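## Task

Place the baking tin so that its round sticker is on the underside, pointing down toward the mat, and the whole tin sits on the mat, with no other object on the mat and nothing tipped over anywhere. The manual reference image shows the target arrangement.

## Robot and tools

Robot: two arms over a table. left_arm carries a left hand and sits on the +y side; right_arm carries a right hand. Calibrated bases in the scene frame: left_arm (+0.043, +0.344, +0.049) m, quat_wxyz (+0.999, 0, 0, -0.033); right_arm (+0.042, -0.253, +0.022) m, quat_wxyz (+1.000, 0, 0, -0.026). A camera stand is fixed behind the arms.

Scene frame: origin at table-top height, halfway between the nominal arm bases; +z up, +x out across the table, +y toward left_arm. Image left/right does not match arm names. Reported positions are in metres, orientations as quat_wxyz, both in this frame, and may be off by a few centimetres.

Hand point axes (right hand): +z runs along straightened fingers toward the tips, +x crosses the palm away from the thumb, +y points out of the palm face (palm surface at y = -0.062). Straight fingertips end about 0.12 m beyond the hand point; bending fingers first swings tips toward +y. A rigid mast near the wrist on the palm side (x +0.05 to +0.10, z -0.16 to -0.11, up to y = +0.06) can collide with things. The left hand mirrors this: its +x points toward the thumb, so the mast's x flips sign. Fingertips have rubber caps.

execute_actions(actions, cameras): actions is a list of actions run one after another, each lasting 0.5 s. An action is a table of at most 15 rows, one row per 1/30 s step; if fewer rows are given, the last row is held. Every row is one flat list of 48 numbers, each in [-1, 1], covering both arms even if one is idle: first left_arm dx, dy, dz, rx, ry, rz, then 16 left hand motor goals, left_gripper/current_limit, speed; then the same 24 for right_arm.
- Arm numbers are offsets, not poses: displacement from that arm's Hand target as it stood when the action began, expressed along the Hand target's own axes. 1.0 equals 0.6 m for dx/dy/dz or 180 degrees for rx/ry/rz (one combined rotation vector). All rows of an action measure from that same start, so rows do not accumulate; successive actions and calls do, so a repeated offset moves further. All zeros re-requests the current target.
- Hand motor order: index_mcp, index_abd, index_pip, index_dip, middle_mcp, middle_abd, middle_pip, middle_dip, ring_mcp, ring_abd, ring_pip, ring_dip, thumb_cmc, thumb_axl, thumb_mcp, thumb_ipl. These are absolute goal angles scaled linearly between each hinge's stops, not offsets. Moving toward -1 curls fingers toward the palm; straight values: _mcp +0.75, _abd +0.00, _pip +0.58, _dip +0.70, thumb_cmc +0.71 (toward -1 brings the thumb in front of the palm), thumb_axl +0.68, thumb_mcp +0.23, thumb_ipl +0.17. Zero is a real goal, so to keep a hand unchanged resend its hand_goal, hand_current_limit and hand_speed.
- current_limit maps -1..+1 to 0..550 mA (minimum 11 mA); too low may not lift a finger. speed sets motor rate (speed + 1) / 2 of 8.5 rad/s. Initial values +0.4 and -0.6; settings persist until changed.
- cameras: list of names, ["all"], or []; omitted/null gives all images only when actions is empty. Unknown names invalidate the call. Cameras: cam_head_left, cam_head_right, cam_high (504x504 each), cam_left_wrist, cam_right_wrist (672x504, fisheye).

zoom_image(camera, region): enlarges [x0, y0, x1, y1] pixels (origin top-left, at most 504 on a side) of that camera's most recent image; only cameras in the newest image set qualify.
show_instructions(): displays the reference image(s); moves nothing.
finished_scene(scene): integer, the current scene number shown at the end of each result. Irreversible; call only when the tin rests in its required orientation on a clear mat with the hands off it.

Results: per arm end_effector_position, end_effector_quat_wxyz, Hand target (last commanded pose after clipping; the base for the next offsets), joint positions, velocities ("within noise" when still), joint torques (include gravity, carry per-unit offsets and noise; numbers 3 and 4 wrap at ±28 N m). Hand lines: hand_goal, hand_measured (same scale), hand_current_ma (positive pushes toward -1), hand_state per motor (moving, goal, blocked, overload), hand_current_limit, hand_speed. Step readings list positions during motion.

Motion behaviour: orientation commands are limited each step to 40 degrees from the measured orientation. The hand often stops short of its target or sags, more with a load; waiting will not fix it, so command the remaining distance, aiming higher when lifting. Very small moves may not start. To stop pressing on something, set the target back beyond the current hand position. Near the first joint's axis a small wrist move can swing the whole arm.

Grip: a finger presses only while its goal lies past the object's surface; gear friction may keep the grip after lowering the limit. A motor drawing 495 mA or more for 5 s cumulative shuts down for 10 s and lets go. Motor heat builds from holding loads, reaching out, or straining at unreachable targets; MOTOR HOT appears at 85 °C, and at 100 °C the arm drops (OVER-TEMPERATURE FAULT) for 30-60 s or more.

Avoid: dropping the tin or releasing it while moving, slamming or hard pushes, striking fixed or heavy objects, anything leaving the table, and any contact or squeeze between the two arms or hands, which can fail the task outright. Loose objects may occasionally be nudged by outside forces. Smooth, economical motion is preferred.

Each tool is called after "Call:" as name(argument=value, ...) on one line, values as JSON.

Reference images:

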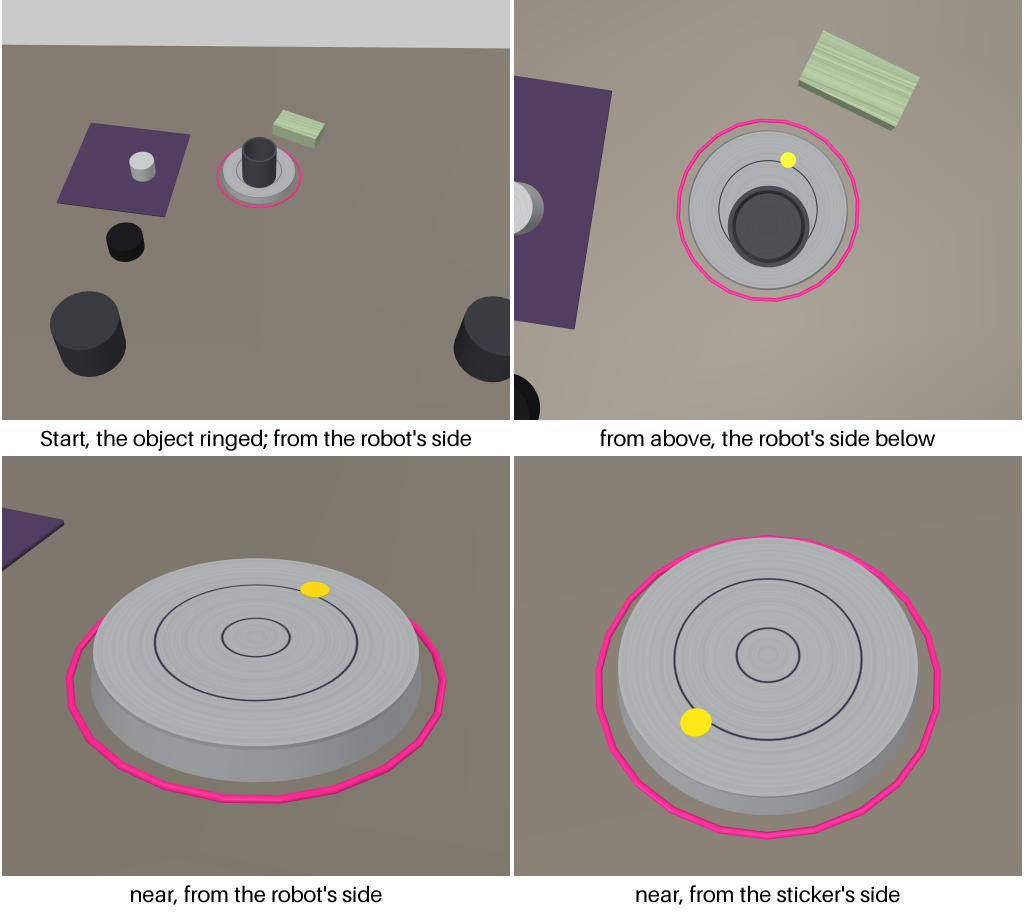

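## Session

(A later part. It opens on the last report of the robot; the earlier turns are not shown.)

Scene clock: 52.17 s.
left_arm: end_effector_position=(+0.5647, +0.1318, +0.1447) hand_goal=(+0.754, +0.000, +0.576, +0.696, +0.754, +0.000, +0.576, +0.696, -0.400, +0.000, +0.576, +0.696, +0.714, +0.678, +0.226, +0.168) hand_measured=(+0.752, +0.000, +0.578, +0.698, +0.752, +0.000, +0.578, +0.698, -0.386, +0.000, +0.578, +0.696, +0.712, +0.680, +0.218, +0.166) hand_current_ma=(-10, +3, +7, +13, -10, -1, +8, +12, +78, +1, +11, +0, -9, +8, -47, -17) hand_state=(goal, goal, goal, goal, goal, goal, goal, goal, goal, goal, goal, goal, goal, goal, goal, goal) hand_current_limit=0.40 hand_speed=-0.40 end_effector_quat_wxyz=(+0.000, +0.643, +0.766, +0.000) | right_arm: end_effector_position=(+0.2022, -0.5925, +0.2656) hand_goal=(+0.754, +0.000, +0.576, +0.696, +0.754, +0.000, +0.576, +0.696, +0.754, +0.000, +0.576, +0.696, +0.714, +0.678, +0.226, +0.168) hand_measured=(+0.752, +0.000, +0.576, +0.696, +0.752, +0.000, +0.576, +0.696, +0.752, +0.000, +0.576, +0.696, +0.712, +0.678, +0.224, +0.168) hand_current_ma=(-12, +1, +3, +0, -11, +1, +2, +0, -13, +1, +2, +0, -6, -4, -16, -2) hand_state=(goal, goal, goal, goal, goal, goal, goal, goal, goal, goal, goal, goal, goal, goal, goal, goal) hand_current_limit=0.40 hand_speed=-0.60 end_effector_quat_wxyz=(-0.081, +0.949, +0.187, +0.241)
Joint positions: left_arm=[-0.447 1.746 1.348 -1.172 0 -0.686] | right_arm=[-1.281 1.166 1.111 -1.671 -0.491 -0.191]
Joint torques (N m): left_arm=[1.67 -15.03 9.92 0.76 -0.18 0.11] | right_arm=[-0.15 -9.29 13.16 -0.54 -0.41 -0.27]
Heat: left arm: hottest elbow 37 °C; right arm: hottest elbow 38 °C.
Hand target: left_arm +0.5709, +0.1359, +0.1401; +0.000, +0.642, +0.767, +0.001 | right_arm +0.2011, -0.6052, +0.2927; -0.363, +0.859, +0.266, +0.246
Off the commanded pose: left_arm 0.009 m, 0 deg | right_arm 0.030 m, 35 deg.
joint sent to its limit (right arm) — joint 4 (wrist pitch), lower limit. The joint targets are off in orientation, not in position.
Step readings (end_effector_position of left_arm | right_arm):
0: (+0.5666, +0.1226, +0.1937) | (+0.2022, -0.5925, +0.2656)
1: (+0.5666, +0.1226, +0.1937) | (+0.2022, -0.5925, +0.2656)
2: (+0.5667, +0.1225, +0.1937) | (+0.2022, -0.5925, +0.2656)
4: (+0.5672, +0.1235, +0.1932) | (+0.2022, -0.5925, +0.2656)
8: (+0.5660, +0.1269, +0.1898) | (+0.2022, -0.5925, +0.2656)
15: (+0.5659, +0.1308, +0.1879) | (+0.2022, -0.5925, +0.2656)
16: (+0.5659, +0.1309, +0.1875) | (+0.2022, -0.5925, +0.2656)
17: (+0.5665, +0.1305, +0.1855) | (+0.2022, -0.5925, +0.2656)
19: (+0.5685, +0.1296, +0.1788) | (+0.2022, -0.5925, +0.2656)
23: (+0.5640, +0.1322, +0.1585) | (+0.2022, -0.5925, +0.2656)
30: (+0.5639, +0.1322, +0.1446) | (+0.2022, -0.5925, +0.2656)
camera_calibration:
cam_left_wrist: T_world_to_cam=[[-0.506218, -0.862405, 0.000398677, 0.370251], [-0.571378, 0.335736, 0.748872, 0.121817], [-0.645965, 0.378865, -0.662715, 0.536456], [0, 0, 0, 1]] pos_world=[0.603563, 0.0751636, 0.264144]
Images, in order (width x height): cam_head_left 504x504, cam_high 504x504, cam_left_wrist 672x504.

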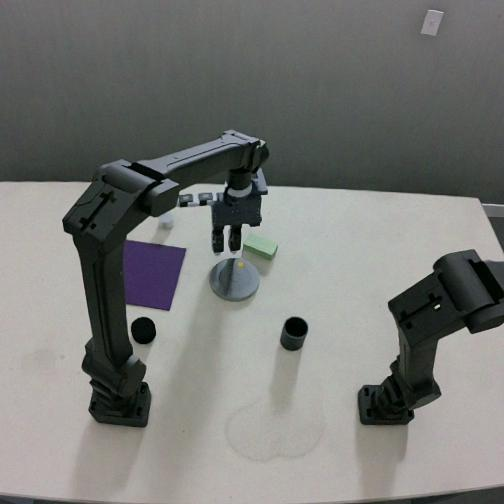

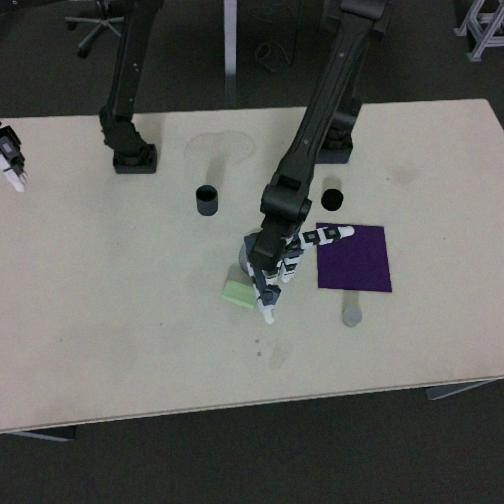

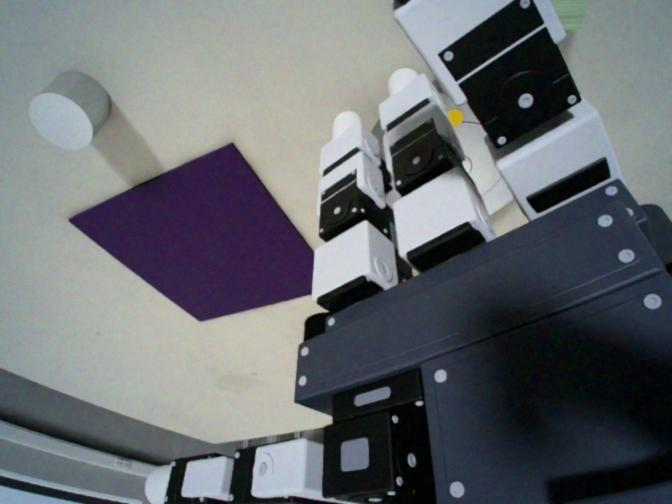

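Call:
execute_actions(actions=[[[0,-0.01,0.018,0,0,0,0.754,0,0.576,0.696,0.754,0,0.576,0.696,-0.4,0,0.576,0.696,0.714,0.678,0.226,0.168,0.4,-0.4,0,0,0,0,0,0,0.754,0,0.576,0.696,0.754,0,0.576,0.696,0.754,0,0.576,0.696,0.714,0.678,0.226,0.168,0.4,-0.6]],[[-0.035,-0.018,0,0,0,0,0.754,0,0.576,0.696,0.754,0,0.576,0.696,-0.4,0,0.576,0.696,0.714,0.678,0.226,0.168,0.4,-0.4,0,0,0,0,0,0,0.754,0,0.576,0.696,0.754,0,0.576,0.696,0.754,0,0.576,0.696,0.714,0.678,0.226,0.168,0.4,-0.6]],[[0,-0.05,0,0,0,0,0.754,0,0.576,0.696,0.754,0,0.576,0.696,-0.4,0,0.576,0.696,0.714,0.678,0.226,0.168,0.4,-0.4,0,0,0,0,0,0,0.754,0,0.576,0.696,0.754,0,0.576,0.696,0.754,0,0.576,0.696,0.714,0.678,0.226,0.168,0.4,-0.6]],[[0,-0.055,0,0,0,0,0.754,0,0.576,0.696,0.754,0,0.576,0.696,-0.4,0,0.576,0.696,0.714,0.678,0.226,0.168,0.4,-0.4,0,0,0,0,0,0,0.754,0,0.576,0.696,0.754,0,0.576,0.696,0.754,0,0.576,0.696,0.714,0.678,0.226,0.168,0.4,-0.6]],[[0,-0.055,0,0,0,0,0.754,0,0.576,0.696,0.754,0,0.576,0.696,-0.4,0,0.576,0.696,0.714,0.678,0.226,0.168,0.4,-0.4,0,0,0,0,0,0,0.754,0,0.576,0.696,0.754,0,0.576,0.696,0.754,0,0.576,0.696,0.714,0.678,0.226,0.168,0.4,-0.6]]], cameras=["cam_high","cam_head_left","cam_left_wrist"])

Call:
zoom_image(camera="cam_head_left", region=[174, 230, 304, 360])

Scene clock: 57.37 s.
left_arm: end_effector_position=(+0.4693, +0.0987, +0.1315) hand_goal=(+0.754, +0.000, +0.576, +0.696, +0.754, +0.000, +0.576, +0.696, -0.400, +0.000, +0.576, +0.696, +0.714, +0.678, +0.226, +0.168) hand_measured=(+0.744, -0.004, +0.570, +0.692, +0.736, +0.004, +0.564, +0.692, -0.386, +0.000, +0.578, +0.696, +0.712, +0.680, +0.218, +0.166) hand_current_ma=(-51, -15, -28, -20, -100, +21, -56, -24, +78, +1, +11, +0, -7, +8, -47, -17) hand_state=(goal, goal, goal, goal, goal, goal, goal, goal, goal, goal, goal, goal, goal, goal, goal, goal) hand_current_limit=0.40 hand_speed=-0.40 end_effector_quat_wxyz=(+0.001, +0.643, +0.766, +0.003) | right_arm: end_effector_position=(+0.2022, -0.5925, +0.2656) hand_goal=(+0.754, +0.000, +0.576, +0.696, +0.754, +0.000, +0.576, +0.696, +0.754, +0.000, +0.576, +0.696, +0.714, +0.678, +0.226, +0.168) hand_measured=(+0.752, +0.000, +0.576, +0.696, +0.752, +0.000, +0.576, +0.696, +0.752, +0.000, +0.576, +0.696, +0.712, +0.678, +0.224, +0.168) hand_current_ma=(-12, +1, +3, +0, -11, +1, +2, +0, -13, +1, +2, +0, -6, -4, -16, -2) hand_state=(goal, goal, goal, goal, goal, goal, goal, goal, goal, goal, goal, goal, goal, goal, goal, goal) hand_current_limit=0.40 hand_speed=-0.60 end_effector_quat_wxyz=(-0.081, +0.949, +0.187, +0.241)
Joint positions: left_arm=[-0.619 1.617 1.138 -1.09 -0.005 -0.859] | right_arm=[-1.281 1.166 1.111 -1.671 -0.491 -0.191]
Joint torques (N m): left_arm=[-0.03 -14.33 8.1 0.76 -0.06 -0.15] | right_arm=[-0.09 -9.29 13.15 -0.55 -0.41 -0.28]
Heat: left arm: hottest elbow 37 °C; right arm: hottest elbow 39 °C.
Hand target: left_arm +0.4635, +0.0955, +0.1290; +0.000, +0.642, +0.766, +0.000 | right_arm +0.2011, -0.6052, +0.2927; -0.363, +0.859, +0.266, +0.246
Off the commanded pose: left_arm 0.007 m, 0 deg | right_arm 0.030 m, 35 deg.
joint sent to its limit (right arm) — joint 4 (wrist pitch), lower limit. The joint targets are off in orientation, not in position.
Step readings (end_effector_position of left_arm | right_arm):
0: (+0.5647, +0.1318, +0.1447) | (+0.2022, -0.5925, +0.2656)
1: (+0.5647, +0.1318, +0.1447) | (+0.2022, -0.5925, +0.2656)
2: (+0.5649, +0.1316, +0.1444) | (+0.2022, -0.5925, +0.2656)
4: (+0.5654, +0.1313, +0.1430) | (+0.2022, -0.5925, +0.2656)
8: (+0.5633, +0.1326, +0.1381) | (+0.2022, -0.5925, +0.2656)
15: (+0.5622, +0.1332, +0.1360) | (+0.2022, -0.5925, +0.2656)
16: (+0.5622, +0.1331, +0.1360) | (+0.2022, -0.5925, +0.2656)
17: (+0.5622, +0.1332, +0.1360) | (+0.2022, -0.5925, +0.2656)
19: (+0.5616, +0.1326, +0.1360) | (+0.2022, -0.5925, +0.2656)
23: (+0.5581, +0.1263, +0.1356) | (+0.2022, -0.5925, +0.2656)
30: (+0.5543, +0.1191, +0.1342) | (+0.2022, -0.5925, +0.2656)
31: (+0.5542, +0.1192, +0.1342) | (+0.2022, -0.5925, +0.2656)
32: (+0.5534, +0.1186, +0.1338) | (+0.2022, -0.5925, +0.2656)
34: (+0.5508, +0.1174, +0.1324) | (+0.2022, -0.5925, +0.2656)
38: (+0.5414, +0.1144, +0.1330) | (+0.2022, -0.5925, +0.2656)
45: (+0.5355, +0.1116, +0.1330) | (+0.2022, -0.5925, +0.2656)
46: (+0.5352, +0.1119, +0.1327) | (+0.2022, -0.5925, +0.2656)
47: (+0.5338, +0.1122, +0.1325) | (+0.2022, -0.5925, +0.2656)
49: (+0.5284, +0.1130, +0.1330) | (+0.2022, -0.5925, +0.2656)
53: (+0.5096, +0.1095, +0.1327) | (+0.2022, -0.5925, +0.2656)
60: (+0.5022, +0.1048, +0.1323) | (+0.2022, -0.5925, +0.2656)
61: (+0.5018, +0.1048, +0.1320) | (+0.2022, -0.5925, +0.2656)
62: (+0.5002, +0.1043, +0.1320) | (+0.2022, -0.5925, +0.2656)
64: (+0.4951, +0.1052, +0.1322) | (+0.2022, -0.5925, +0.2656)
68: (+0.4770, +0.1025, +0.1322) | (+0.2022, -0.5925, +0.2656)
75: (+0.4697, +0.0986, +0.1317) | (+0.2022, -0.5925, +0.2656)
camera_calibration:
cam_left_wrist: T_world_to_cam=[[-0.505556, -0.862783, -0.00428086, 0.293796], [-0.574921, 0.333173, 0.747303, 0.0904679], [-0.643334, 0.380265, -0.66447, 0.477522], [0, 0, 0, 1]] pos_world=[0.507749, 0.0417555, 0.25095]
Images, in order (width x height): cam_head_left 504x504, cam_high 504x504, cam_left_wrist 672x504.

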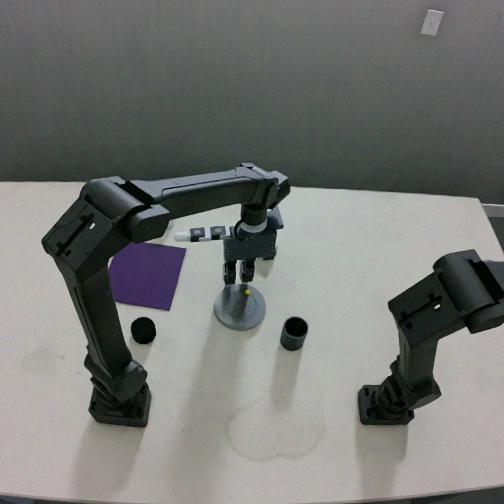

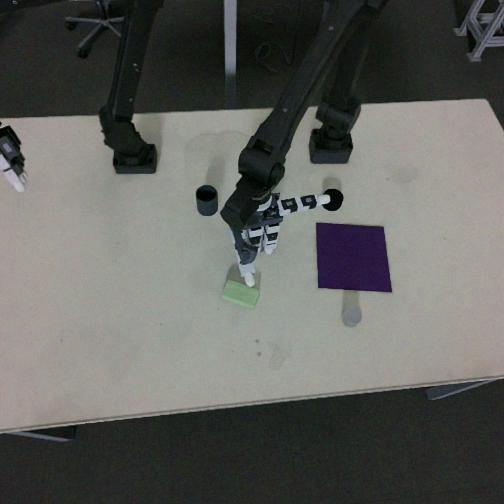

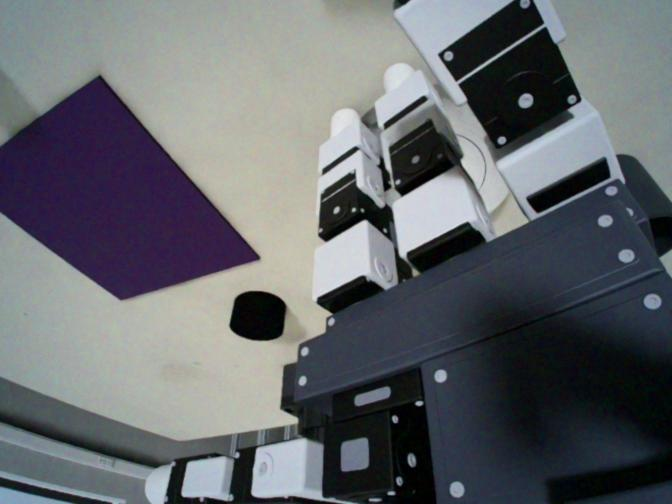

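Scaled by 3.877 from the camera's 504x504 image, which has a finer 720x720 frame.

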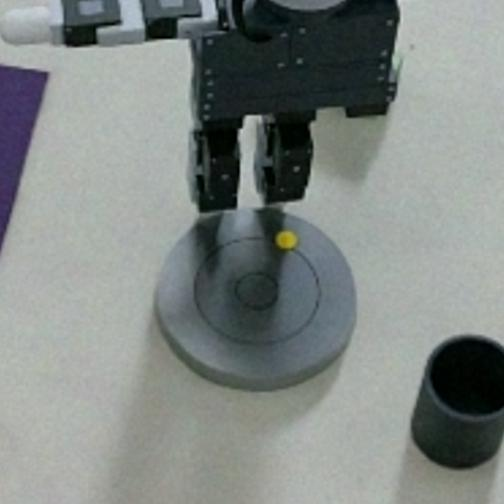

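Call:
execute_actions(actions=[[[0,0.015,-0.02,0,0,0,0.754,0,0.576,0.696,0.754,0,0.576,0.696,-0.4,0,0.576,0.696,0.714,0.678,0.226,0.168,0.4,-0.4,0,0,0,0,0,0,0.754,0,0.576,0.696,0.754,0,0.576,0.696,0.754,0,0.576,0.696,0.714,0.678,0.226,0.168,0.4,-0.6],[0,0.02,-0.25,0,0,0,0.754,0,0.576,0.696,0.754,0,0.576,0.696,-0.4,0,0.576,0.696,0.714,0.678,0.226,0.168,0.4,-0.4,0,0,0,0,0,0,0.754,0,0.576,0.696,0.754,0,0.576,0.696,0.754,0,0.576,0.696,0.714,0.678,0.226,0.168,0.4,-0.6]],[[-0.078,-0.2,0.07,0,0,0,0.754,0,0.576,0.696,0.754,0,0.576,0.696,0.5,0,0.576,0.696,0.714,0.678,0.226,0.168,0.4,-0.2,0,0,0,0,0,0,0.754,0,0.576,0.696,0.754,0,0.576,0.696,0.754,0,0.576,0.696,0.714,0.678,0.226,0.168,0.4,-0.6]],[[0,0,0,0.0937,0.0499,0.0958,1,0,1,-0.25,1,0,1,-0.25,1,0,1,0.4,0.714,0.678,0.226,0.168,0.4,-0.2,0,0,0,0,0,0,0.754,0,0.576,0.696,0.754,0,0.576,0.696,0.754,0,0.576,0.696,0.714,0.678,0.226,0.168,0.4,-0.6]],[[0,0,0,0.0937,0.0499,0.0958,1,0,1,-0.25,1,0,1,-0.25,1,0,1,0.4,-0.571,0.678,-0.11,0.168,0.4,-0.2,0,0,0,0,0,0,0.754,0,0.576,0.696,0.754,0,0.576,0.696,0.754,0,0.576,0.696,0.714,0.678,0.226,0.168,0.4,-0.6]],[[0,0,0,0.0937,0.0499,0.0958,1,0,1,-0.25,1,0,1,-0.25,1,0,1,0.4,-0.571,0.678,-0.11,0.168,0.4,-0.2,0,0,0,0,0,0,0.754,0,0.576,0.696,0.754,0,0.576,0.696,0.754,0,0.576,0.696,0.714,0.678,0.226,0.168,0.4,-0.6]]], cameras=["cam_high","cam_head_left","cam_left_wrist"])

Scene clock: 62.23 s.
left_arm: end_effector_position=(+0.3645, +0.0245, +0.2348) hand_goal=(+1.000, +0.000, +1.000, -0.250, +1.000, +0.000, +1.000, -0.250, +1.000, +0.000, +1.000, +0.400, -0.570, +0.678, -0.110, +0.168) hand_measured=(+0.992, -0.002, +0.994, -0.248, +0.990, +0.000, +0.994, -0.248, +0.988, +0.000, +0.994, +0.402, -0.568, +0.680, -0.112, +0.166) hand_current_ma=(-47, -10, -29, +13, -53, +4, -34, +12, -66, +1, -26, +12, +9, +7, -6, -16) hand_state=(goal, goal, goal, goal, goal, goal, goal, goal, goal, goal, goal, goal, goal, goal, goal, goal) hand_current_limit=0.40 hand_speed=-0.20 end_effector_quat_wxyz=(-0.139, +0.908, +0.392, -0.054) | right_arm: end_effector_position=(+0.2022, -0.5925, +0.2656) hand_goal=(+0.754, +0.000, +0.576, +0.696, +0.754, +0.000, +0.576, +0.696, +0.754, +0.000, +0.576, +0.696, +0.714, +0.678, +0.226, +0.168) hand_measured=(+0.752, +0.000, +0.576, +0.696, +0.752, +0.000, +0.576, +0.696, +0.752, +0.000, +0.576, +0.696, +0.712, +0.678, +0.224, +0.168) hand_current_ma=(-12, +1, +3, +0, -11, +1, +2, +0, -13, +1, +2, +0, -6, -4, -16, -2) hand_state=(goal, goal, goal, goal, goal, goal, goal, goal, goal, goal, goal, goal, goal, goal, goal, goal) hand_current_limit=0.40 hand_speed=-0.60 end_effector_quat_wxyz=(-0.081, +0.949, +0.187, +0.241)
Joint positions: left_arm=[-0.775 1.518 1.346 -1.699 0.015 -0.082] | right_arm=[-1.281 1.166 1.111 -1.671 -0.491 -0.191]
Joint torques (N m): left_arm=[1.2 -13.22 8.66 -0.73 -0.11 0.1] | right_arm=[-0.09 -9.17 13.19 -0.59 -0.41 -0.27]
Heat: left arm: hottest elbow 37 °C; right arm: hottest elbow 39 °C.
Hand target: left_arm +0.3653, +0.0306, +0.2369; -0.430, +0.822, +0.331, -0.173 | right_arm +0.2011, -0.6052, +0.2927; -0.363, +0.859, +0.266, +0.246
Off the commanded pose: left_arm 0.007 m, 38 deg | right_arm 0.030 m, 35 deg.
joint sent to its limit (left arm) — joint 4 (wrist pitch), lower limit. The joint targets are off in orientation, not in position.
joint sent to its limit (right arm) — joint 4 (wrist pitch), lower limit. The joint targets are off in orientation, not in position.
Step readings (end_effector_position of left_arm | right_arm):
0: (+0.4693, +0.0988, +0.1315) | (+0.2022, -0.5925, +0.2656)
1: (+0.4693, +0.0988, +0.1315) | (+0.2022, -0.5925, +0.2656)
2: (+0.4688, +0.0992, +0.1320) | (+0.2022, -0.5925, +0.2656)
4: (+0.4628, +0.1042, +0.1409) | (+0.2022, -0.5925, +0.2656)
8: (+0.4539, +0.1115, +0.1924) | (+0.2022, -0.5925, +0.2656)
15: (+0.4688, +0.0992, +0.2853) | (+0.2022, -0.5925, +0.2656)
16: (+0.4689, +0.0990, +0.2872) | (+0.2022, -0.5925, +0.2656)
17: (+0.4665, +0.0973, +0.2861) | (+0.2022, -0.5925, +0.2656)
19: (+0.4515, +0.0896, +0.2752) | (+0.2022, -0.5925, +0.2656)
23: (+0.3935, +0.0550, +0.2416) | (+0.2022, -0.5925, +0.2656)
30: (+0.3587, +0.0293, +0.2321) | (+0.2022, -0.5925, +0.2656)
31: (+0.3585, +0.0295, +0.2320) | (+0.2022, -0.5925, +0.2656)
32: (+0.3565, +0.0305, +0.2303) | (+0.2022, -0.5925, +0.2656)
34: (+0.3495, +0.0359, +0.2285) | (+0.2022, -0.5925, +0.2656)
38: (+0.3478, +0.0433, +0.2295) | (+0.2022, -0.5925, +0.2656)
45: (+0.3550, +0.0413, +0.2278) | (+0.2022, -0.5925, +0.2656)
46: (+0.3546, +0.0409, +0.2274) | (+0.2022, -0.5925, +0.2656)
47: (+0.3547, +0.0399, +0.2271) | (+0.2022, -0.5925, +0.2656)
49: (+0.3557, +0.0371, +0.2266) | (+0.2022, -0.5925, +0.2656)
53: (+0.3593, +0.0318, +0.2292) | (+0.2022, -0.5925, +0.2656)
60: (+0.3639, +0.0290, +0.2343) | (+0.2022, -0.5925, +0.2656)
61: (+0.3640, +0.0282, +0.2342) | (+0.2022, -0.5925, +0.2656)
62: (+0.3645, +0.0277, +0.2340) | (+0.2022, -0.5925, +0.2656)
64: (+0.3647, +0.0284, +0.2328) | (+0.2022, -0.5925, +0.2656)
68: (+0.3634, +0.0308, +0.2321) | (+0.2022, -0.5925, +0.2656)
75: (+0.3655, +0.0283, +0.2350) | (+0.2022, -0.5925, +0.2656)
camera_calibration:
cam_left_wrist: T_world_to_cam=[[-0.974342, -0.129527, 0.184068, 0.285984], [0.0996296, 0.48512, 0.868754, -0.300423], [-0.201822, 0.864802, -0.459768, 0.28607], [0, 0, 0, 1]] pos_world=[0.366313, -0.0646103, 0.339879]
Images, in order (width x height): cam_head_left 504x504, cam_high 504x504, cam_left_wrist 672x504.

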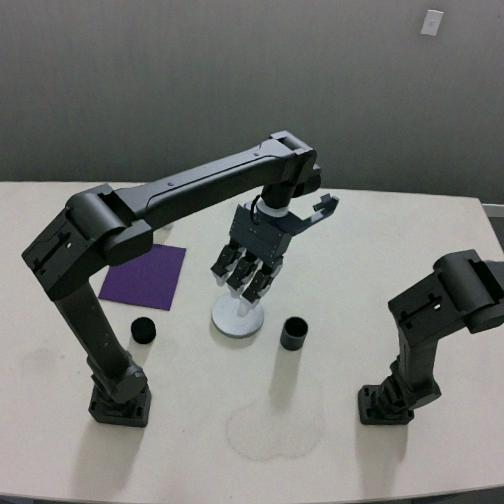

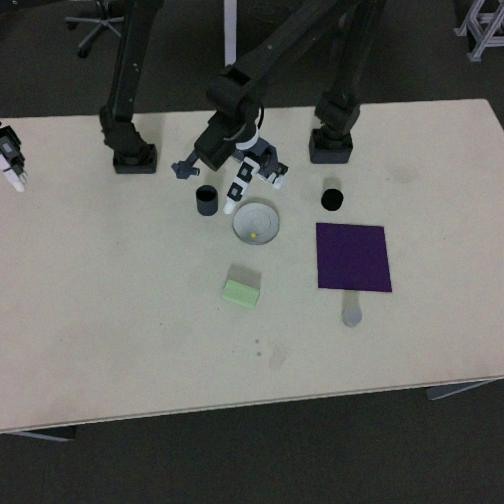

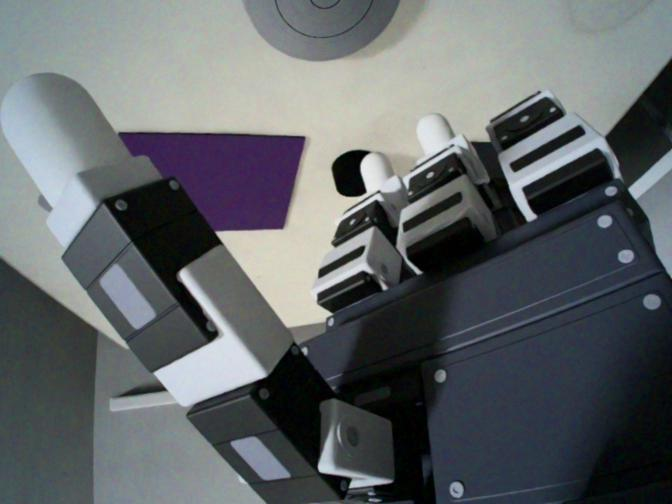

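Call:
execute_actions(actions=[[[-0.004,0.103,0.095,0,0,0,1,0,1,-0.25,1,0,1,-0.25,1,0,1,0.4,-0.571,0.678,-0.11,0.168,0.4,-0.2,0,0,0,0,0,0,0.754,0,0.576,0.696,0.754,0,0.576,0.696,0.754,0,0.576,0.696,0.714,0.678,0.226,0.168,0.4,-0.6]],[[-0.004,0.103,0.095,0,0,0,1,0,1,-0.25,1,0,1,-0.25,1,0,1,0.4,-0.571,0.678,-0.11,0.168,0.4,-0.2,0,0,0,0,0,0,0.754,0,0.576,0.696,0.754,0,0.576,0.696,0.754,0,0.576,0.696,0.714,0.678,0.226,0.168,0.4,-0.6]],[[0,0,0,0,0,0,1,0,1,-0.25,1,0,1,-0.25,1,0,1,0.4,-0.571,0.678,-0.11,0.168,0.4,-0.2,0,0,0,0,0,0,0.754,0,0.576,0.696,0.754,0,0.576,0.696,0.754,0,0.576,0.696,0.714,0.678,0.226,0.168,0.4,-0.6]]], cameras=["cam_high","cam_head_left","cam_left_wrist"])

Call:
zoom_image(camera="cam_high", region=[190, 150, 310, 270])

Call:
zoom_image(camera="cam_head_left", region=[184, 240, 304, 360])

Scene clock: 64.93 s.
left_arm: end_effector_position=(+0.3394, +0.0481, +0.0641) hand_goal=(+1.000, +0.000, +1.000, -0.250, +1.000, +0.000, +1.000, -0.250, +1.000, +0.000, +1.000, +0.400, -0.570, +0.678, -0.110, +0.168) hand_measured=(+0.992, -0.002, +0.994, -0.248, +0.990, +0.000, +0.994, -0.248, +0.988, +0.000, +0.994, +0.402, -0.568, +0.680, -0.112, +0.166) hand_current_ma=(-47, -10, -28, +13, -53, +4, -34, +12, -66, +1, -26, +11, +9, +7, -6, -16) hand_state=(goal, goal, goal, goal, goal, goal, goal, goal, goal, goal, goal, goal, goal, goal, goal, goal) hand_current_limit=0.40 hand_speed=-0.20 end_effector_quat_wxyz=(-0.332, +0.867, +0.351, -0.125) | right_arm: end_effector_position=(+0.2022, -0.5925, +0.2656) hand_goal=(+0.754, +0.000, +0.576, +0.696, +0.754, +0.000, +0.576, +0.696, +0.754, +0.000, +0.576, +0.696, +0.714, +0.678, +0.226, +0.168) hand_measured=(+0.752, +0.000, +0.576, +0.696, +0.752, +0.000, +0.576, +0.696, +0.752, +0.000, +0.576, +0.696, +0.712, +0.678, +0.224, +0.168) hand_current_ma=(-12, +1, +3, +0, -11, +1, +2, +0, -13, +1, +2, +0, -6, -4, -16, -2) hand_state=(goal, goal, goal, goal, goal, goal, goal, goal, goal, goal, goal, goal, goal, goal, goal, goal) hand_current_limit=0.40 hand_speed=-0.60 end_effector_quat_wxyz=(-0.081, +0.949, +0.187, +0.241)
Joint positions: left_arm=[-0.775 1.882 1.287 -1.7 0.01 -0.036] | right_arm=[-1.281 1.166 1.111 -1.671 -0.491 -0.191]
Joint torques (N m): left_arm=[0.62 -15.38 8.31 -1.25 0 0.12] | right_arm=[-0.21 -9.11 13.22 -0.55 -0.41 -0.27]
Heat: left arm: hottest elbow 37 °C; right arm: hottest elbow 39 °C.
Hand target: left_arm +0.3458, +0.0438, +0.0704; -0.430, +0.822, +0.331, -0.173 | right_arm +0.2011, -0.6052, +0.2927; -0.363, +0.859, +0.266, +0.246
Off the commanded pose: left_arm 0.010 m, 14 deg | right_arm 0.030 m, 35 deg.
joint sent to its limit (left arm) — joint 4 (wrist pitch), lower limit. The joint targets are off in orientation, not in position.
joint sent to its limit (right arm) — joint 4 (wrist pitch), lower limit. The joint targets are off in orientation, not in position.
Step readings (end_effector_position of left_arm | right_arm):
0: (+0.3645, +0.0244, +0.2348) | (+0.2022, -0.5925, +0.2656)
1: (+0.3642, +0.0247, +0.2343) | (+0.2022, -0.5925, +0.2656)
2: (+0.3633, +0.0255, +0.2320) | (+0.2022, -0.5925, +0.2656)
4: (+0.3606, +0.0278, +0.2229) | (+0.2022, -0.5925, +0.2656)
8: (+0.3542, +0.0340, +0.1835) | (+0.2022, -0.5925, +0.2656)
15: (+0.3509, +0.0378, +0.1481) | (+0.2022, -0.5925, +0.2656)
16: (+0.3509, +0.0378, +0.1479) | (+0.2022, -0.5925, +0.2656)
17: (+0.3508, +0.0378, +0.1465) | (+0.2022, -0.5925, +0.2656)
19: (+0.3498, +0.0380, +0.1382) | (+0.2022, -0.5925, +0.2656)
23: (+0.3451, +0.0423, +0.0973) | (+0.2022, -0.5925, +0.2656)
30: (+0.3393, +0.0484, +0.0634) | (+0.2022, -0.5925, +0.2656)
31: (+0.3393, +0.0483, +0.0635) | (+0.2022, -0.5925, +0.2656)
32: (+0.3394, +0.0482, +0.0640) | (+0.2022, -0.5925, +0.2656)
34: (+0.3394, +0.0482, +0.0641) | (+0.2022, -0.5925, +0.2656)
38: (+0.3394, +0.0481, +0.0641) | (+0.2022, -0.5925, +0.2656)
45: (+0.3394, +0.0481, +0.0641) | (+0.2022, -0.5925, +0.2656)
camera_calibration:
cam_left_wrist: T_world_to_cam=[[-0.890633, -0.181496, 0.416932, 0.255115], [0.381277, 0.201576, 0.902217, -0.245134], [-0.247792, 0.962511, -0.11033, 0.170575], [0, 0, 0, 1]] pos_world=[0.362945, -0.0684647, 0.133618]
Images, in order (width x height): cam_head_left 504x504, cam_high 504x504, cam_left_wrist 672x504.

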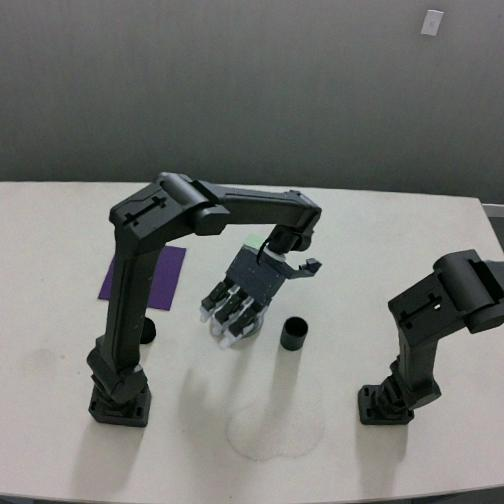

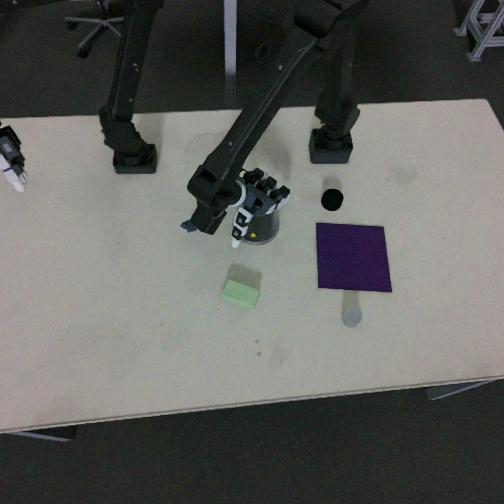

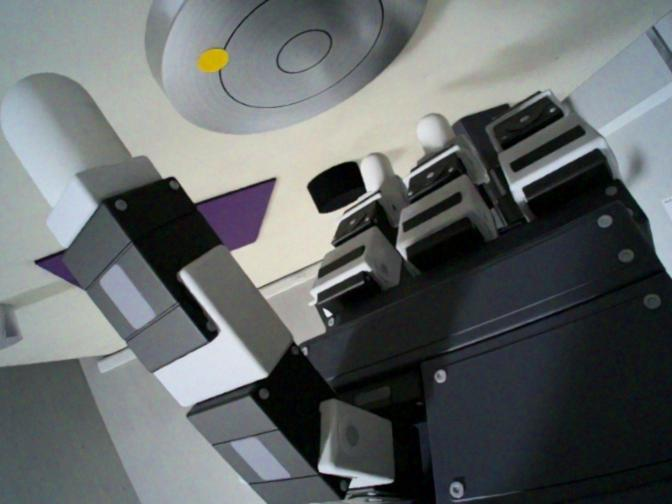

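Scaled by 4.200 from the camera's 504x504 image, which has a finer 720x720 frame.

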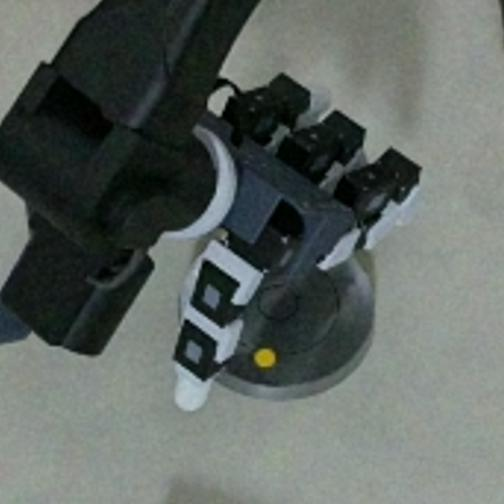

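Scaled by 4.200 from the camera's 504x504 image, which has a finer 720x720 frame.

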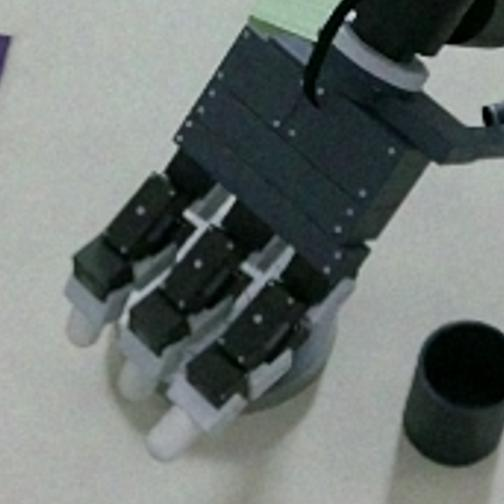

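Call:
execute_actions(actions=[[[-0.003,-0.017,0.024,0,0,0,1,0,1,-0.25,1,0,1,-0.25,1,0,1,0.4,-0.571,0.678,-0.11,0.168,0.4,-0.2,0,0,0,0,0,0,0.754,0,0.576,0.696,0.754,0,0.576,0.696,0.754,0,0.576,0.696,0.714,0.678,0.226,0.168,0.4,-0.6]],[[0,0.068,0.048,0,0,0,1,0,1,-0.25,1,0,1,-0.25,1,0,1,0.4,-0.571,0.678,-0.11,0.168,0.4,-0.2,0,0,0,0,0,0,0.754,0,0.576,0.696,0.754,0,0.576,0.696,0.754,0,0.576,0.696,0.714,0.678,0.226,0.168,0.4,-0.6]],[[0,0,0,0,0,0,1,0,1,-0.25,1,0,1,-0.25,1,0,1,0.4,-0.571,0.678,-0.11,0.168,0.4,-0.2,0,0,0,0,0,0,0.754,0,0.576,0.696,0.754,0,0.576,0.696,0.754,0,0.576,0.696,0.714,0.678,0.226,0.168,0.4,-0.6]]], cameras=["cam_high","cam_head_left","cam_left_wrist"])

Call:
zoom_image(camera="cam_high", region=[190, 150, 310, 270])

Call:
zoom_image(camera="cam_head_left", region=[184, 240, 304, 360])

Scene clock: 67.57 s.
left_arm: end_effector_position=(+0.3235, +0.0640, +0.0221) hand_goal=(+1.000, +0.000, +1.000, -0.250, +1.000, +0.000, +1.000, -0.250, +1.000, +0.000, +1.000, +0.400, -0.570, +0.678, -0.110, +0.168) hand_measured=(+0.990, -0.002, +0.994, -0.248, +0.988, +0.000, +0.994, -0.248, +0.988, +0.000, +0.996, +0.402, -0.572, +0.678, -0.108, +0.168) hand_current_ma=(-54, -10, -26, +12, -60, +4, -31, +11, -67, +1, -24, +11, -13, -4, +9, +6) hand_state=(goal, goal, goal, goal, goal, goal, goal, goal, goal, goal, goal, goal, goal, goal, goal, goal) hand_current_limit=0.40 hand_speed=-0.20 end_effector_quat_wxyz=(-0.386, +0.844, +0.343, -0.148) | right_arm: end_effector_position=(+0.2022, -0.5925, +0.2656) hand_goal=(+0.754, +0.000, +0.576, +0.696, +0.754, +0.000, +0.576, +0.696, +0.754, +0.000, +0.576, +0.696, +0.714, +0.678, +0.226, +0.168) hand_measured=(+0.752, +0.000, +0.576, +0.696, +0.752, +0.000, +0.576, +0.696, +0.752, +0.000, +0.576, +0.696, +0.712, +0.678, +0.224, +0.168) hand_current_ma=(-12, +1, +3, +0, -11, +1, +2, +0, -13, +1, +2, +0, -6, -4, -16, -2) hand_state=(goal, goal, goal, goal, goal, goal, goal, goal, goal, goal, goal, goal, goal, goal, goal, goal) hand_current_limit=0.40 hand_speed=-0.60 end_effector_quat_wxyz=(-0.081, +0.949, +0.187, +0.241)
Joint positions: left_arm=[-0.775 1.988 1.275 -1.71 0.016 -0.034] | right_arm=[-1.281 1.166 1.111 -1.671 -0.491 -0.191]
Joint torques (N m): left_arm=[1.38 -14.15 8.16 -1.01 0.03 0.1] | right_arm=[-0.09 -9.29 13.18 -0.57 -0.42 -0.27]
Heat: left arm: hottest elbow 37 °C; right arm: hottest elbow 39 °C.
Hand target: left_arm +0.3321, +0.0555, +0.0206; -0.430, +0.822, +0.331, -0.173 | right_arm +0.2011, -0.6052, +0.2927; -0.363, +0.859, +0.266, +0.246
Off the commanded pose: left_arm 0.012 m, 6 deg | right_arm 0.030 m, 35 deg.
joint read past its limit (left arm) — joint 4 (wrist pitch), lower limit.
joint sent to its limit (left arm) — joint 4 (wrist pitch), lower limit. The joint targets are off in orientation, not in position.
joint sent to its limit (right arm) — joint 4 (wrist pitch), lower limit. The joint targets are off in orientation, not in position.
Step readings (end_effector_position of left_arm | right_arm):
0: (+0.3394, +0.0481, +0.0641) | (+0.2022, -0.5925, +0.2656)
1: (+0.3394, +0.0481, +0.0641) | (+0.2022, -0.5925, +0.2656)
2: (+0.3394, +0.0481, +0.0641) | (+0.2022, -0.5925, +0.2656)
4: (+0.3386, +0.0487, +0.0642) | (+0.2022, -0.5925, +0.2656)
8: (+0.3348, +0.0526, +0.0653) | (+0.2022, -0.5925, +0.2656)
15: (+0.3336, +0.0538, +0.0662) | (+0.2022, -0.5925, +0.2656)
16: (+0.3336, +0.0538, +0.0662) | (+0.2022, -0.5925, +0.2656)
17: (+0.3334, +0.0540, +0.0653) | (+0.2022, -0.5925, +0.2656)
19: (+0.3324, +0.0546, +0.0597) | (+0.2022, -0.5925, +0.2656)
23: (+0.3268, +0.0602, +0.0346) | (+0.2022, -0.5925, +0.2656)
30: (+0.3236, +0.0642, +0.0222) | (+0.2022, -0.5925, +0.2656)
31: (+0.3236, +0.0641, +0.0222) | (+0.2022, -0.5925, +0.2656)
32: (+0.3236, +0.0641, +0.0222) | (+0.2022, -0.5925, +0.2656)
34: (+0.3235, +0.0641, +0.0221) | (+0.2022, -0.5925, +0.2656)
38: (+0.3235, +0.0640, +0.0221) | (+0.2022, -0.5925, +0.2656)
45: (+0.3235, +0.0640, +0.0221) | (+0.2022, -0.5925, +0.2656)
camera_calibration:
cam_left_wrist: T_world_to_cam=[[-0.850042, -0.224959, 0.476258, 0.249562], [0.46042, 0.121802, 0.879305, -0.22437], [-0.255817, 0.966725, 0.0000387011, 0.146597], [0, 0, 0, 1]] pos_world=[0.352945, -0.0582486, 0.0784285]
Images, in order (width x height): cam_head_left 504x504, cam_high 504x504, cam_left_wrist 672x504.

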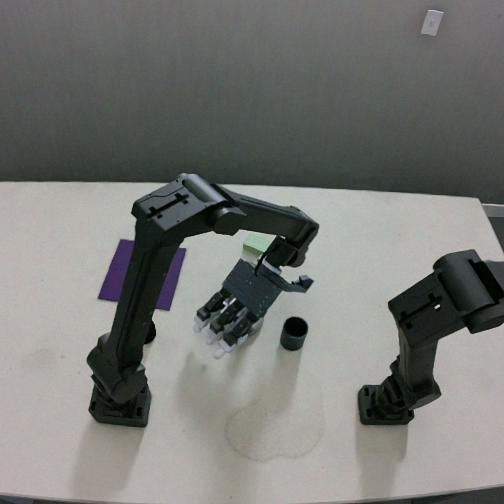

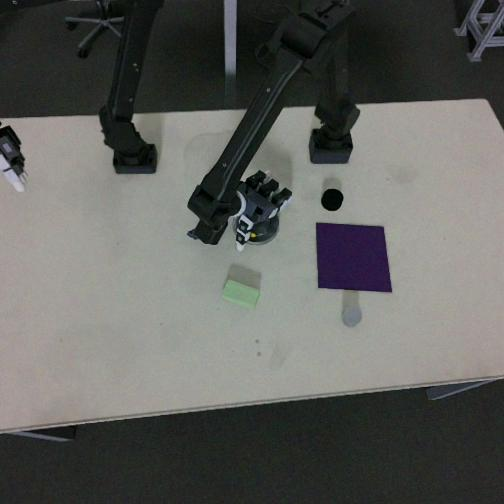

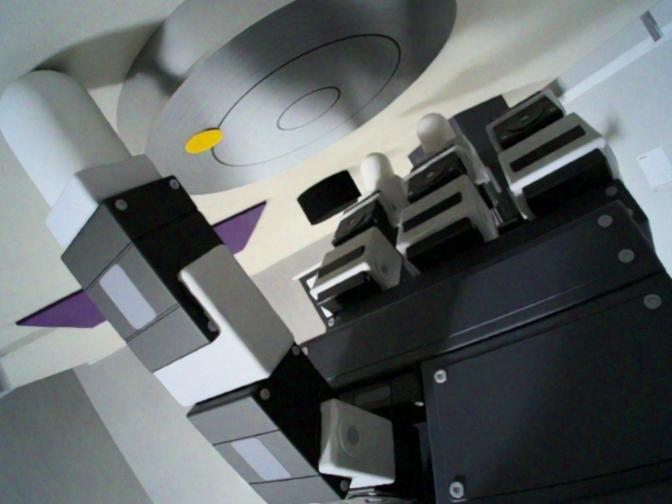

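Scaled by 4.200 from the camera's 504x504 image, which has a finer 720x720 frame.

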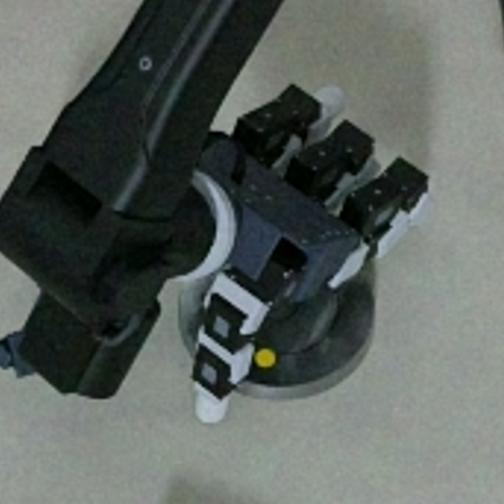

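Scaled by 4.200 from the camera's 504x504 image, which has a finer 720x720 frame.

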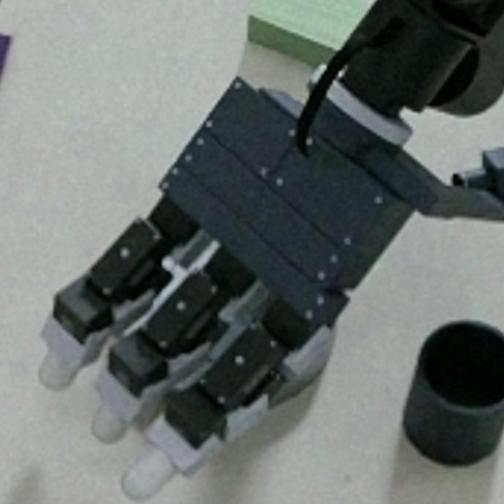

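Call:
execute_actions(actions=[[[0,0.0145,0.01,0,0,0,1,0,0.88,-0.25,1,0,0.88,-0.25,1,0,1,0.4,-0.571,0.678,-0.11,0.168,0.4,-0.4,0,0,0,0,0,0,0.754,0,0.576,0.696,0.754,0,0.576,0.696,0.754,0,0.576,0.696,0.714,0.678,0.226,0.168,0.4,-0.6]],[[0,0,0,0,0,0,1,0,0.88,-0.55,1,0,0.88,-0.55,1,0,1,0.4,-0.571,0.678,-0.25,0.168,0.2,-0.75,0,0,0,0,0,0,0.754,0,0.576,0.696,0.754,0,0.576,0.696,0.754,0,0.576,0.696,0.714,0.678,0.226,0.168,0.4,-0.6]],[[0,0,0,0,0,0,1,0,0.86,-0.8,1,0,0.86,-0.8,1,0,1,0.4,-0.571,0.678,-0.5,0.1,0.3,-0.75,0,0,0,0,0,0,0.754,0,0.576,0.696,0.754,0,0.576,0.696,0.754,0,0.576,0.696,0.714,0.678,0.226,0.168,0.4,-0.6]],[[0,0,0,0,0,0,1,0,0.84,-0.95,1,0,0.84,-0.95,1,0,1,0.4,-0.571,0.678,-0.6,0.05,0.6,-0.75,0,0,0,0,0,0,0.754,0,0.576,0.696,0.754,0,0.576,0.696,0.754,0,0.576,0.696,0.714,0.678,0.226,0.168,0.4,-0.6]]], cameras=["cam_high","cam_head_left","cam_left_wrist"])

Call:
zoom_image(camera="cam_high", region=[190, 150, 310, 270])

Call:
zoom_image(camera="cam_head_left", region=[184, 240, 304, 360])

Scene clock: 71.07 s.
left_arm: end_effector_position=(+0.3313, +0.0551, +0.0222) hand_goal=(+1.000, +0.000, +0.840, -0.950, +1.000, +0.000, +0.840, -0.950, +1.000, +0.000, +1.000, +0.400, -0.570, +0.678, -0.600, +0.050) hand_measured=(+0.990, -0.002, +0.840, -0.942, +0.996, +0.000, +0.844, -0.942, +0.988, +0.000, +0.996, +0.402, -0.570, +0.678, -0.208, +0.084) hand_current_ma=(-50, -10, +4, +37, -19, +4, +15, +41, -67, +1, -24, +11, +1, -4, +440, +236) hand_state=(goal, goal, goal, goal, goal, goal, goal, goal, goal, goal, goal, goal, goal, goal, blocked, blocked) hand_current_limit=0.60 hand_speed=-0.75 end_effector_quat_wxyz=(-0.379, +0.847, +0.344, -0.145) | right_arm: end_effector_position=(+0.2022, -0.5925, +0.2656) hand_goal=(+0.754, +0.000, +0.576, +0.696, +0.754, +0.000, +0.576, +0.696, +0.754, +0.000, +0.576, +0.696, +0.714, +0.678, +0.226, +0.168) hand_measured=(+0.752, +0.000, +0.576, +0.696, +0.752, +0.000, +0.576, +0.696, +0.752, +0.000, +0.576, +0.696, +0.712, +0.678, +0.224, +0.168) hand_current_ma=(-12, +1, +3, +0, -11, +1, +2, +0, -13, +1, +2, +0, -6, -4, -16, -2) hand_state=(goal, goal, goal, goal, goal, goal, goal, goal, goal, goal, goal, goal, goal, goal, goal, goal) hand_current_limit=0.40 hand_speed=-0.60 end_effector_quat_wxyz=(-0.081, +0.949, +0.187, +0.241)
Joint positions: left_arm=[-0.775 2 1.304 -1.71 0.016 -0.034] | right_arm=[-1.281 1.166 1.111 -1.671 -0.491 -0.191]
Joint torques (N m): left_arm=[1.67 -13.74 6.68 -1.37 0.1 0.13] | right_arm=[-0.15 -9.23 13.19 -0.55 -0.41 -0.28]
Heat: left arm: hottest elbow 37 °C; right arm: hottest elbow 40 °C.
Hand target: left_arm +0.3321, +0.0554, +0.0101; -0.430, +0.822, +0.331, -0.173 | right_arm +0.2011, -0.6052, +0.2927; -0.363, +0.859, +0.266, +0.246
Off the commanded pose: left_arm 0.012 m, 7 deg | right_arm 0.030 m, 35 deg.
joint read past its limit (left arm) — joint 4 (wrist pitch), lower limit.
joint sent to its limit (left arm) — joint 4 (wrist pitch), lower limit. The joint targets are off in orientation, not in position.
joint sent to its limit (right arm) — joint 4 (wrist pitch), lower limit. The joint targets are off in orientation, not in position.
Step readings (end_effector_position of left_arm | right_arm):
0: (+0.3235, +0.0640, +0.0221) | (+0.2022, -0.5925, +0.2656)
1: (+0.3235, +0.0640, +0.0221) | (+0.2022, -0.5925, +0.2656)
2: (+0.3235, +0.0639, +0.0220) | (+0.2022, -0.5925, +0.2656)
4: (+0.3242, +0.0632, +0.0214) | (+0.2022, -0.5925, +0.2656)
8: (+0.3260, +0.0611, +0.0215) | (+0.2022, -0.5925, +0.2656)
15: (+0.3262, +0.0609, +0.0215) | (+0.2022, -0.5925, +0.2656)
16: (+0.3262, +0.0609, +0.0215) | (+0.2022, -0.5925, +0.2656)
17: (+0.3265, +0.0606, +0.0216) | (+0.2022, -0.5925, +0.2656)
19: (+0.3279, +0.0590, +0.0218) | (+0.2022, -0.5925, +0.2656)
23: (+0.3308, +0.0557, +0.0222) | (+0.2022, -0.5925, +0.2656)
30: (+0.3310, +0.0555, +0.0221) | (+0.2022, -0.5925, +0.2656)
31: (+0.3310, +0.0555, +0.0221) | (+0.2022, -0.5925, +0.2656)
32: (+0.3310, +0.0555, +0.0221) | (+0.2022, -0.5925, +0.2656)
34: (+0.3313, +0.0552, +0.0223) | (+0.2022, -0.5925, +0.2656)
38: (+0.3314, +0.0551, +0.0223) | (+0.2022, -0.5925, +0.2656)
45: (+0.3314, +0.0551, +0.0223) | (+0.2022, -0.5925, +0.2656)
46: (+0.3314, +0.0551, +0.0223) | (+0.2022, -0.5925, +0.2656)
47: (+0.3314, +0.0551, +0.0223) | (+0.2022, -0.5925, +0.2656)
49: (+0.3314, +0.0551, +0.0223) | (+0.2022, -0.5925, +0.2656)
53: (+0.3313, +0.0551, +0.0222) | (+0.2022, -0.5925, +0.2656)
60: (+0.3313, +0.0551, +0.0222) | (+0.2022, -0.5925, +0.2656)
camera_calibration:
cam_left_wrist: T_world_to_cam=[[-0.855289, -0.218786, 0.469695, 0.255808], [0.450745, 0.132925, 0.8827, -0.224508], [-0.255557, 0.966676, -0.0150727, 0.157498], [0, 0, 0, 1]] pos_world=[0.360236, -0.0664392, 0.0803956]
Images, in order (width x height): cam_head_left 504x504, cam_high 504x504, cam_left_wrist 672x504.

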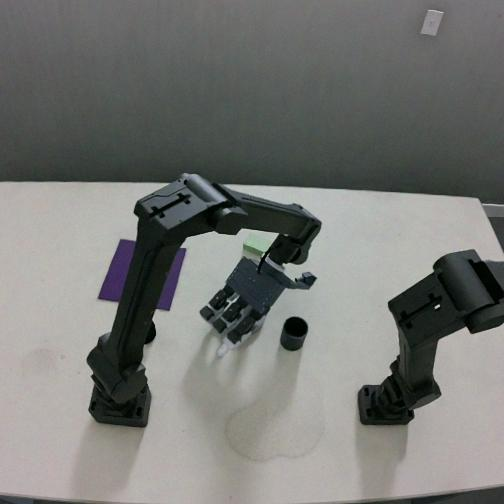

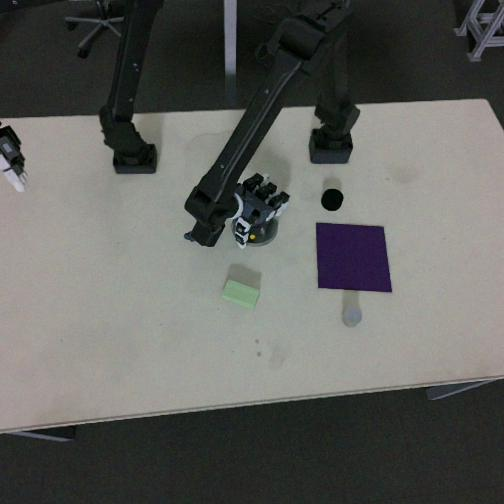

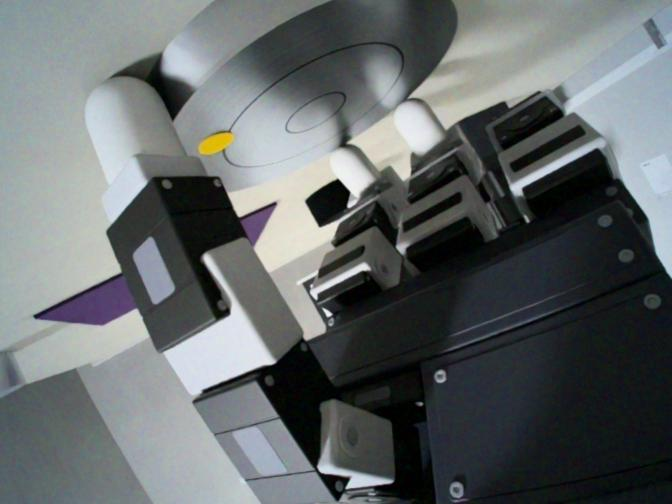

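Scaled by 4.200 from the camera's 504x504 image, which has a finer 720x720 frame.

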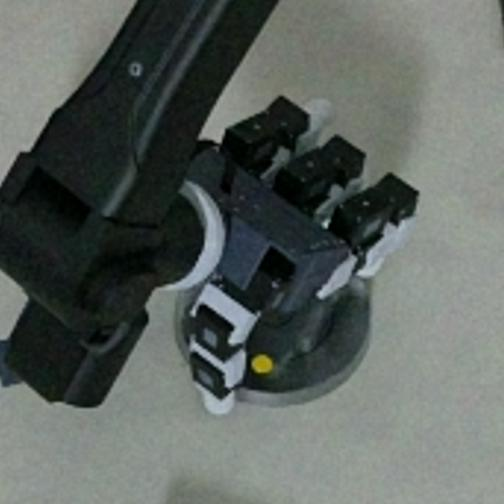

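Scaled by 4.200 from the camera's 504x504 image, which has a finer 720x720 frame.

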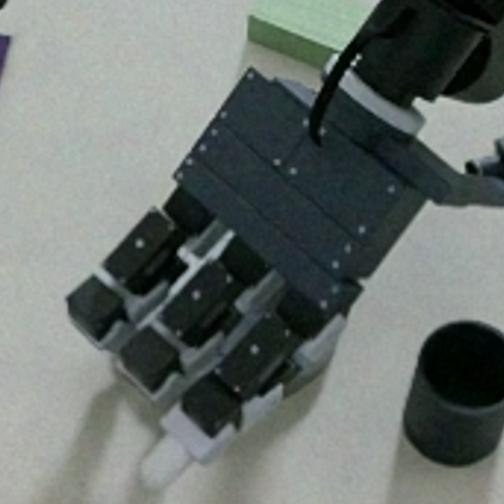

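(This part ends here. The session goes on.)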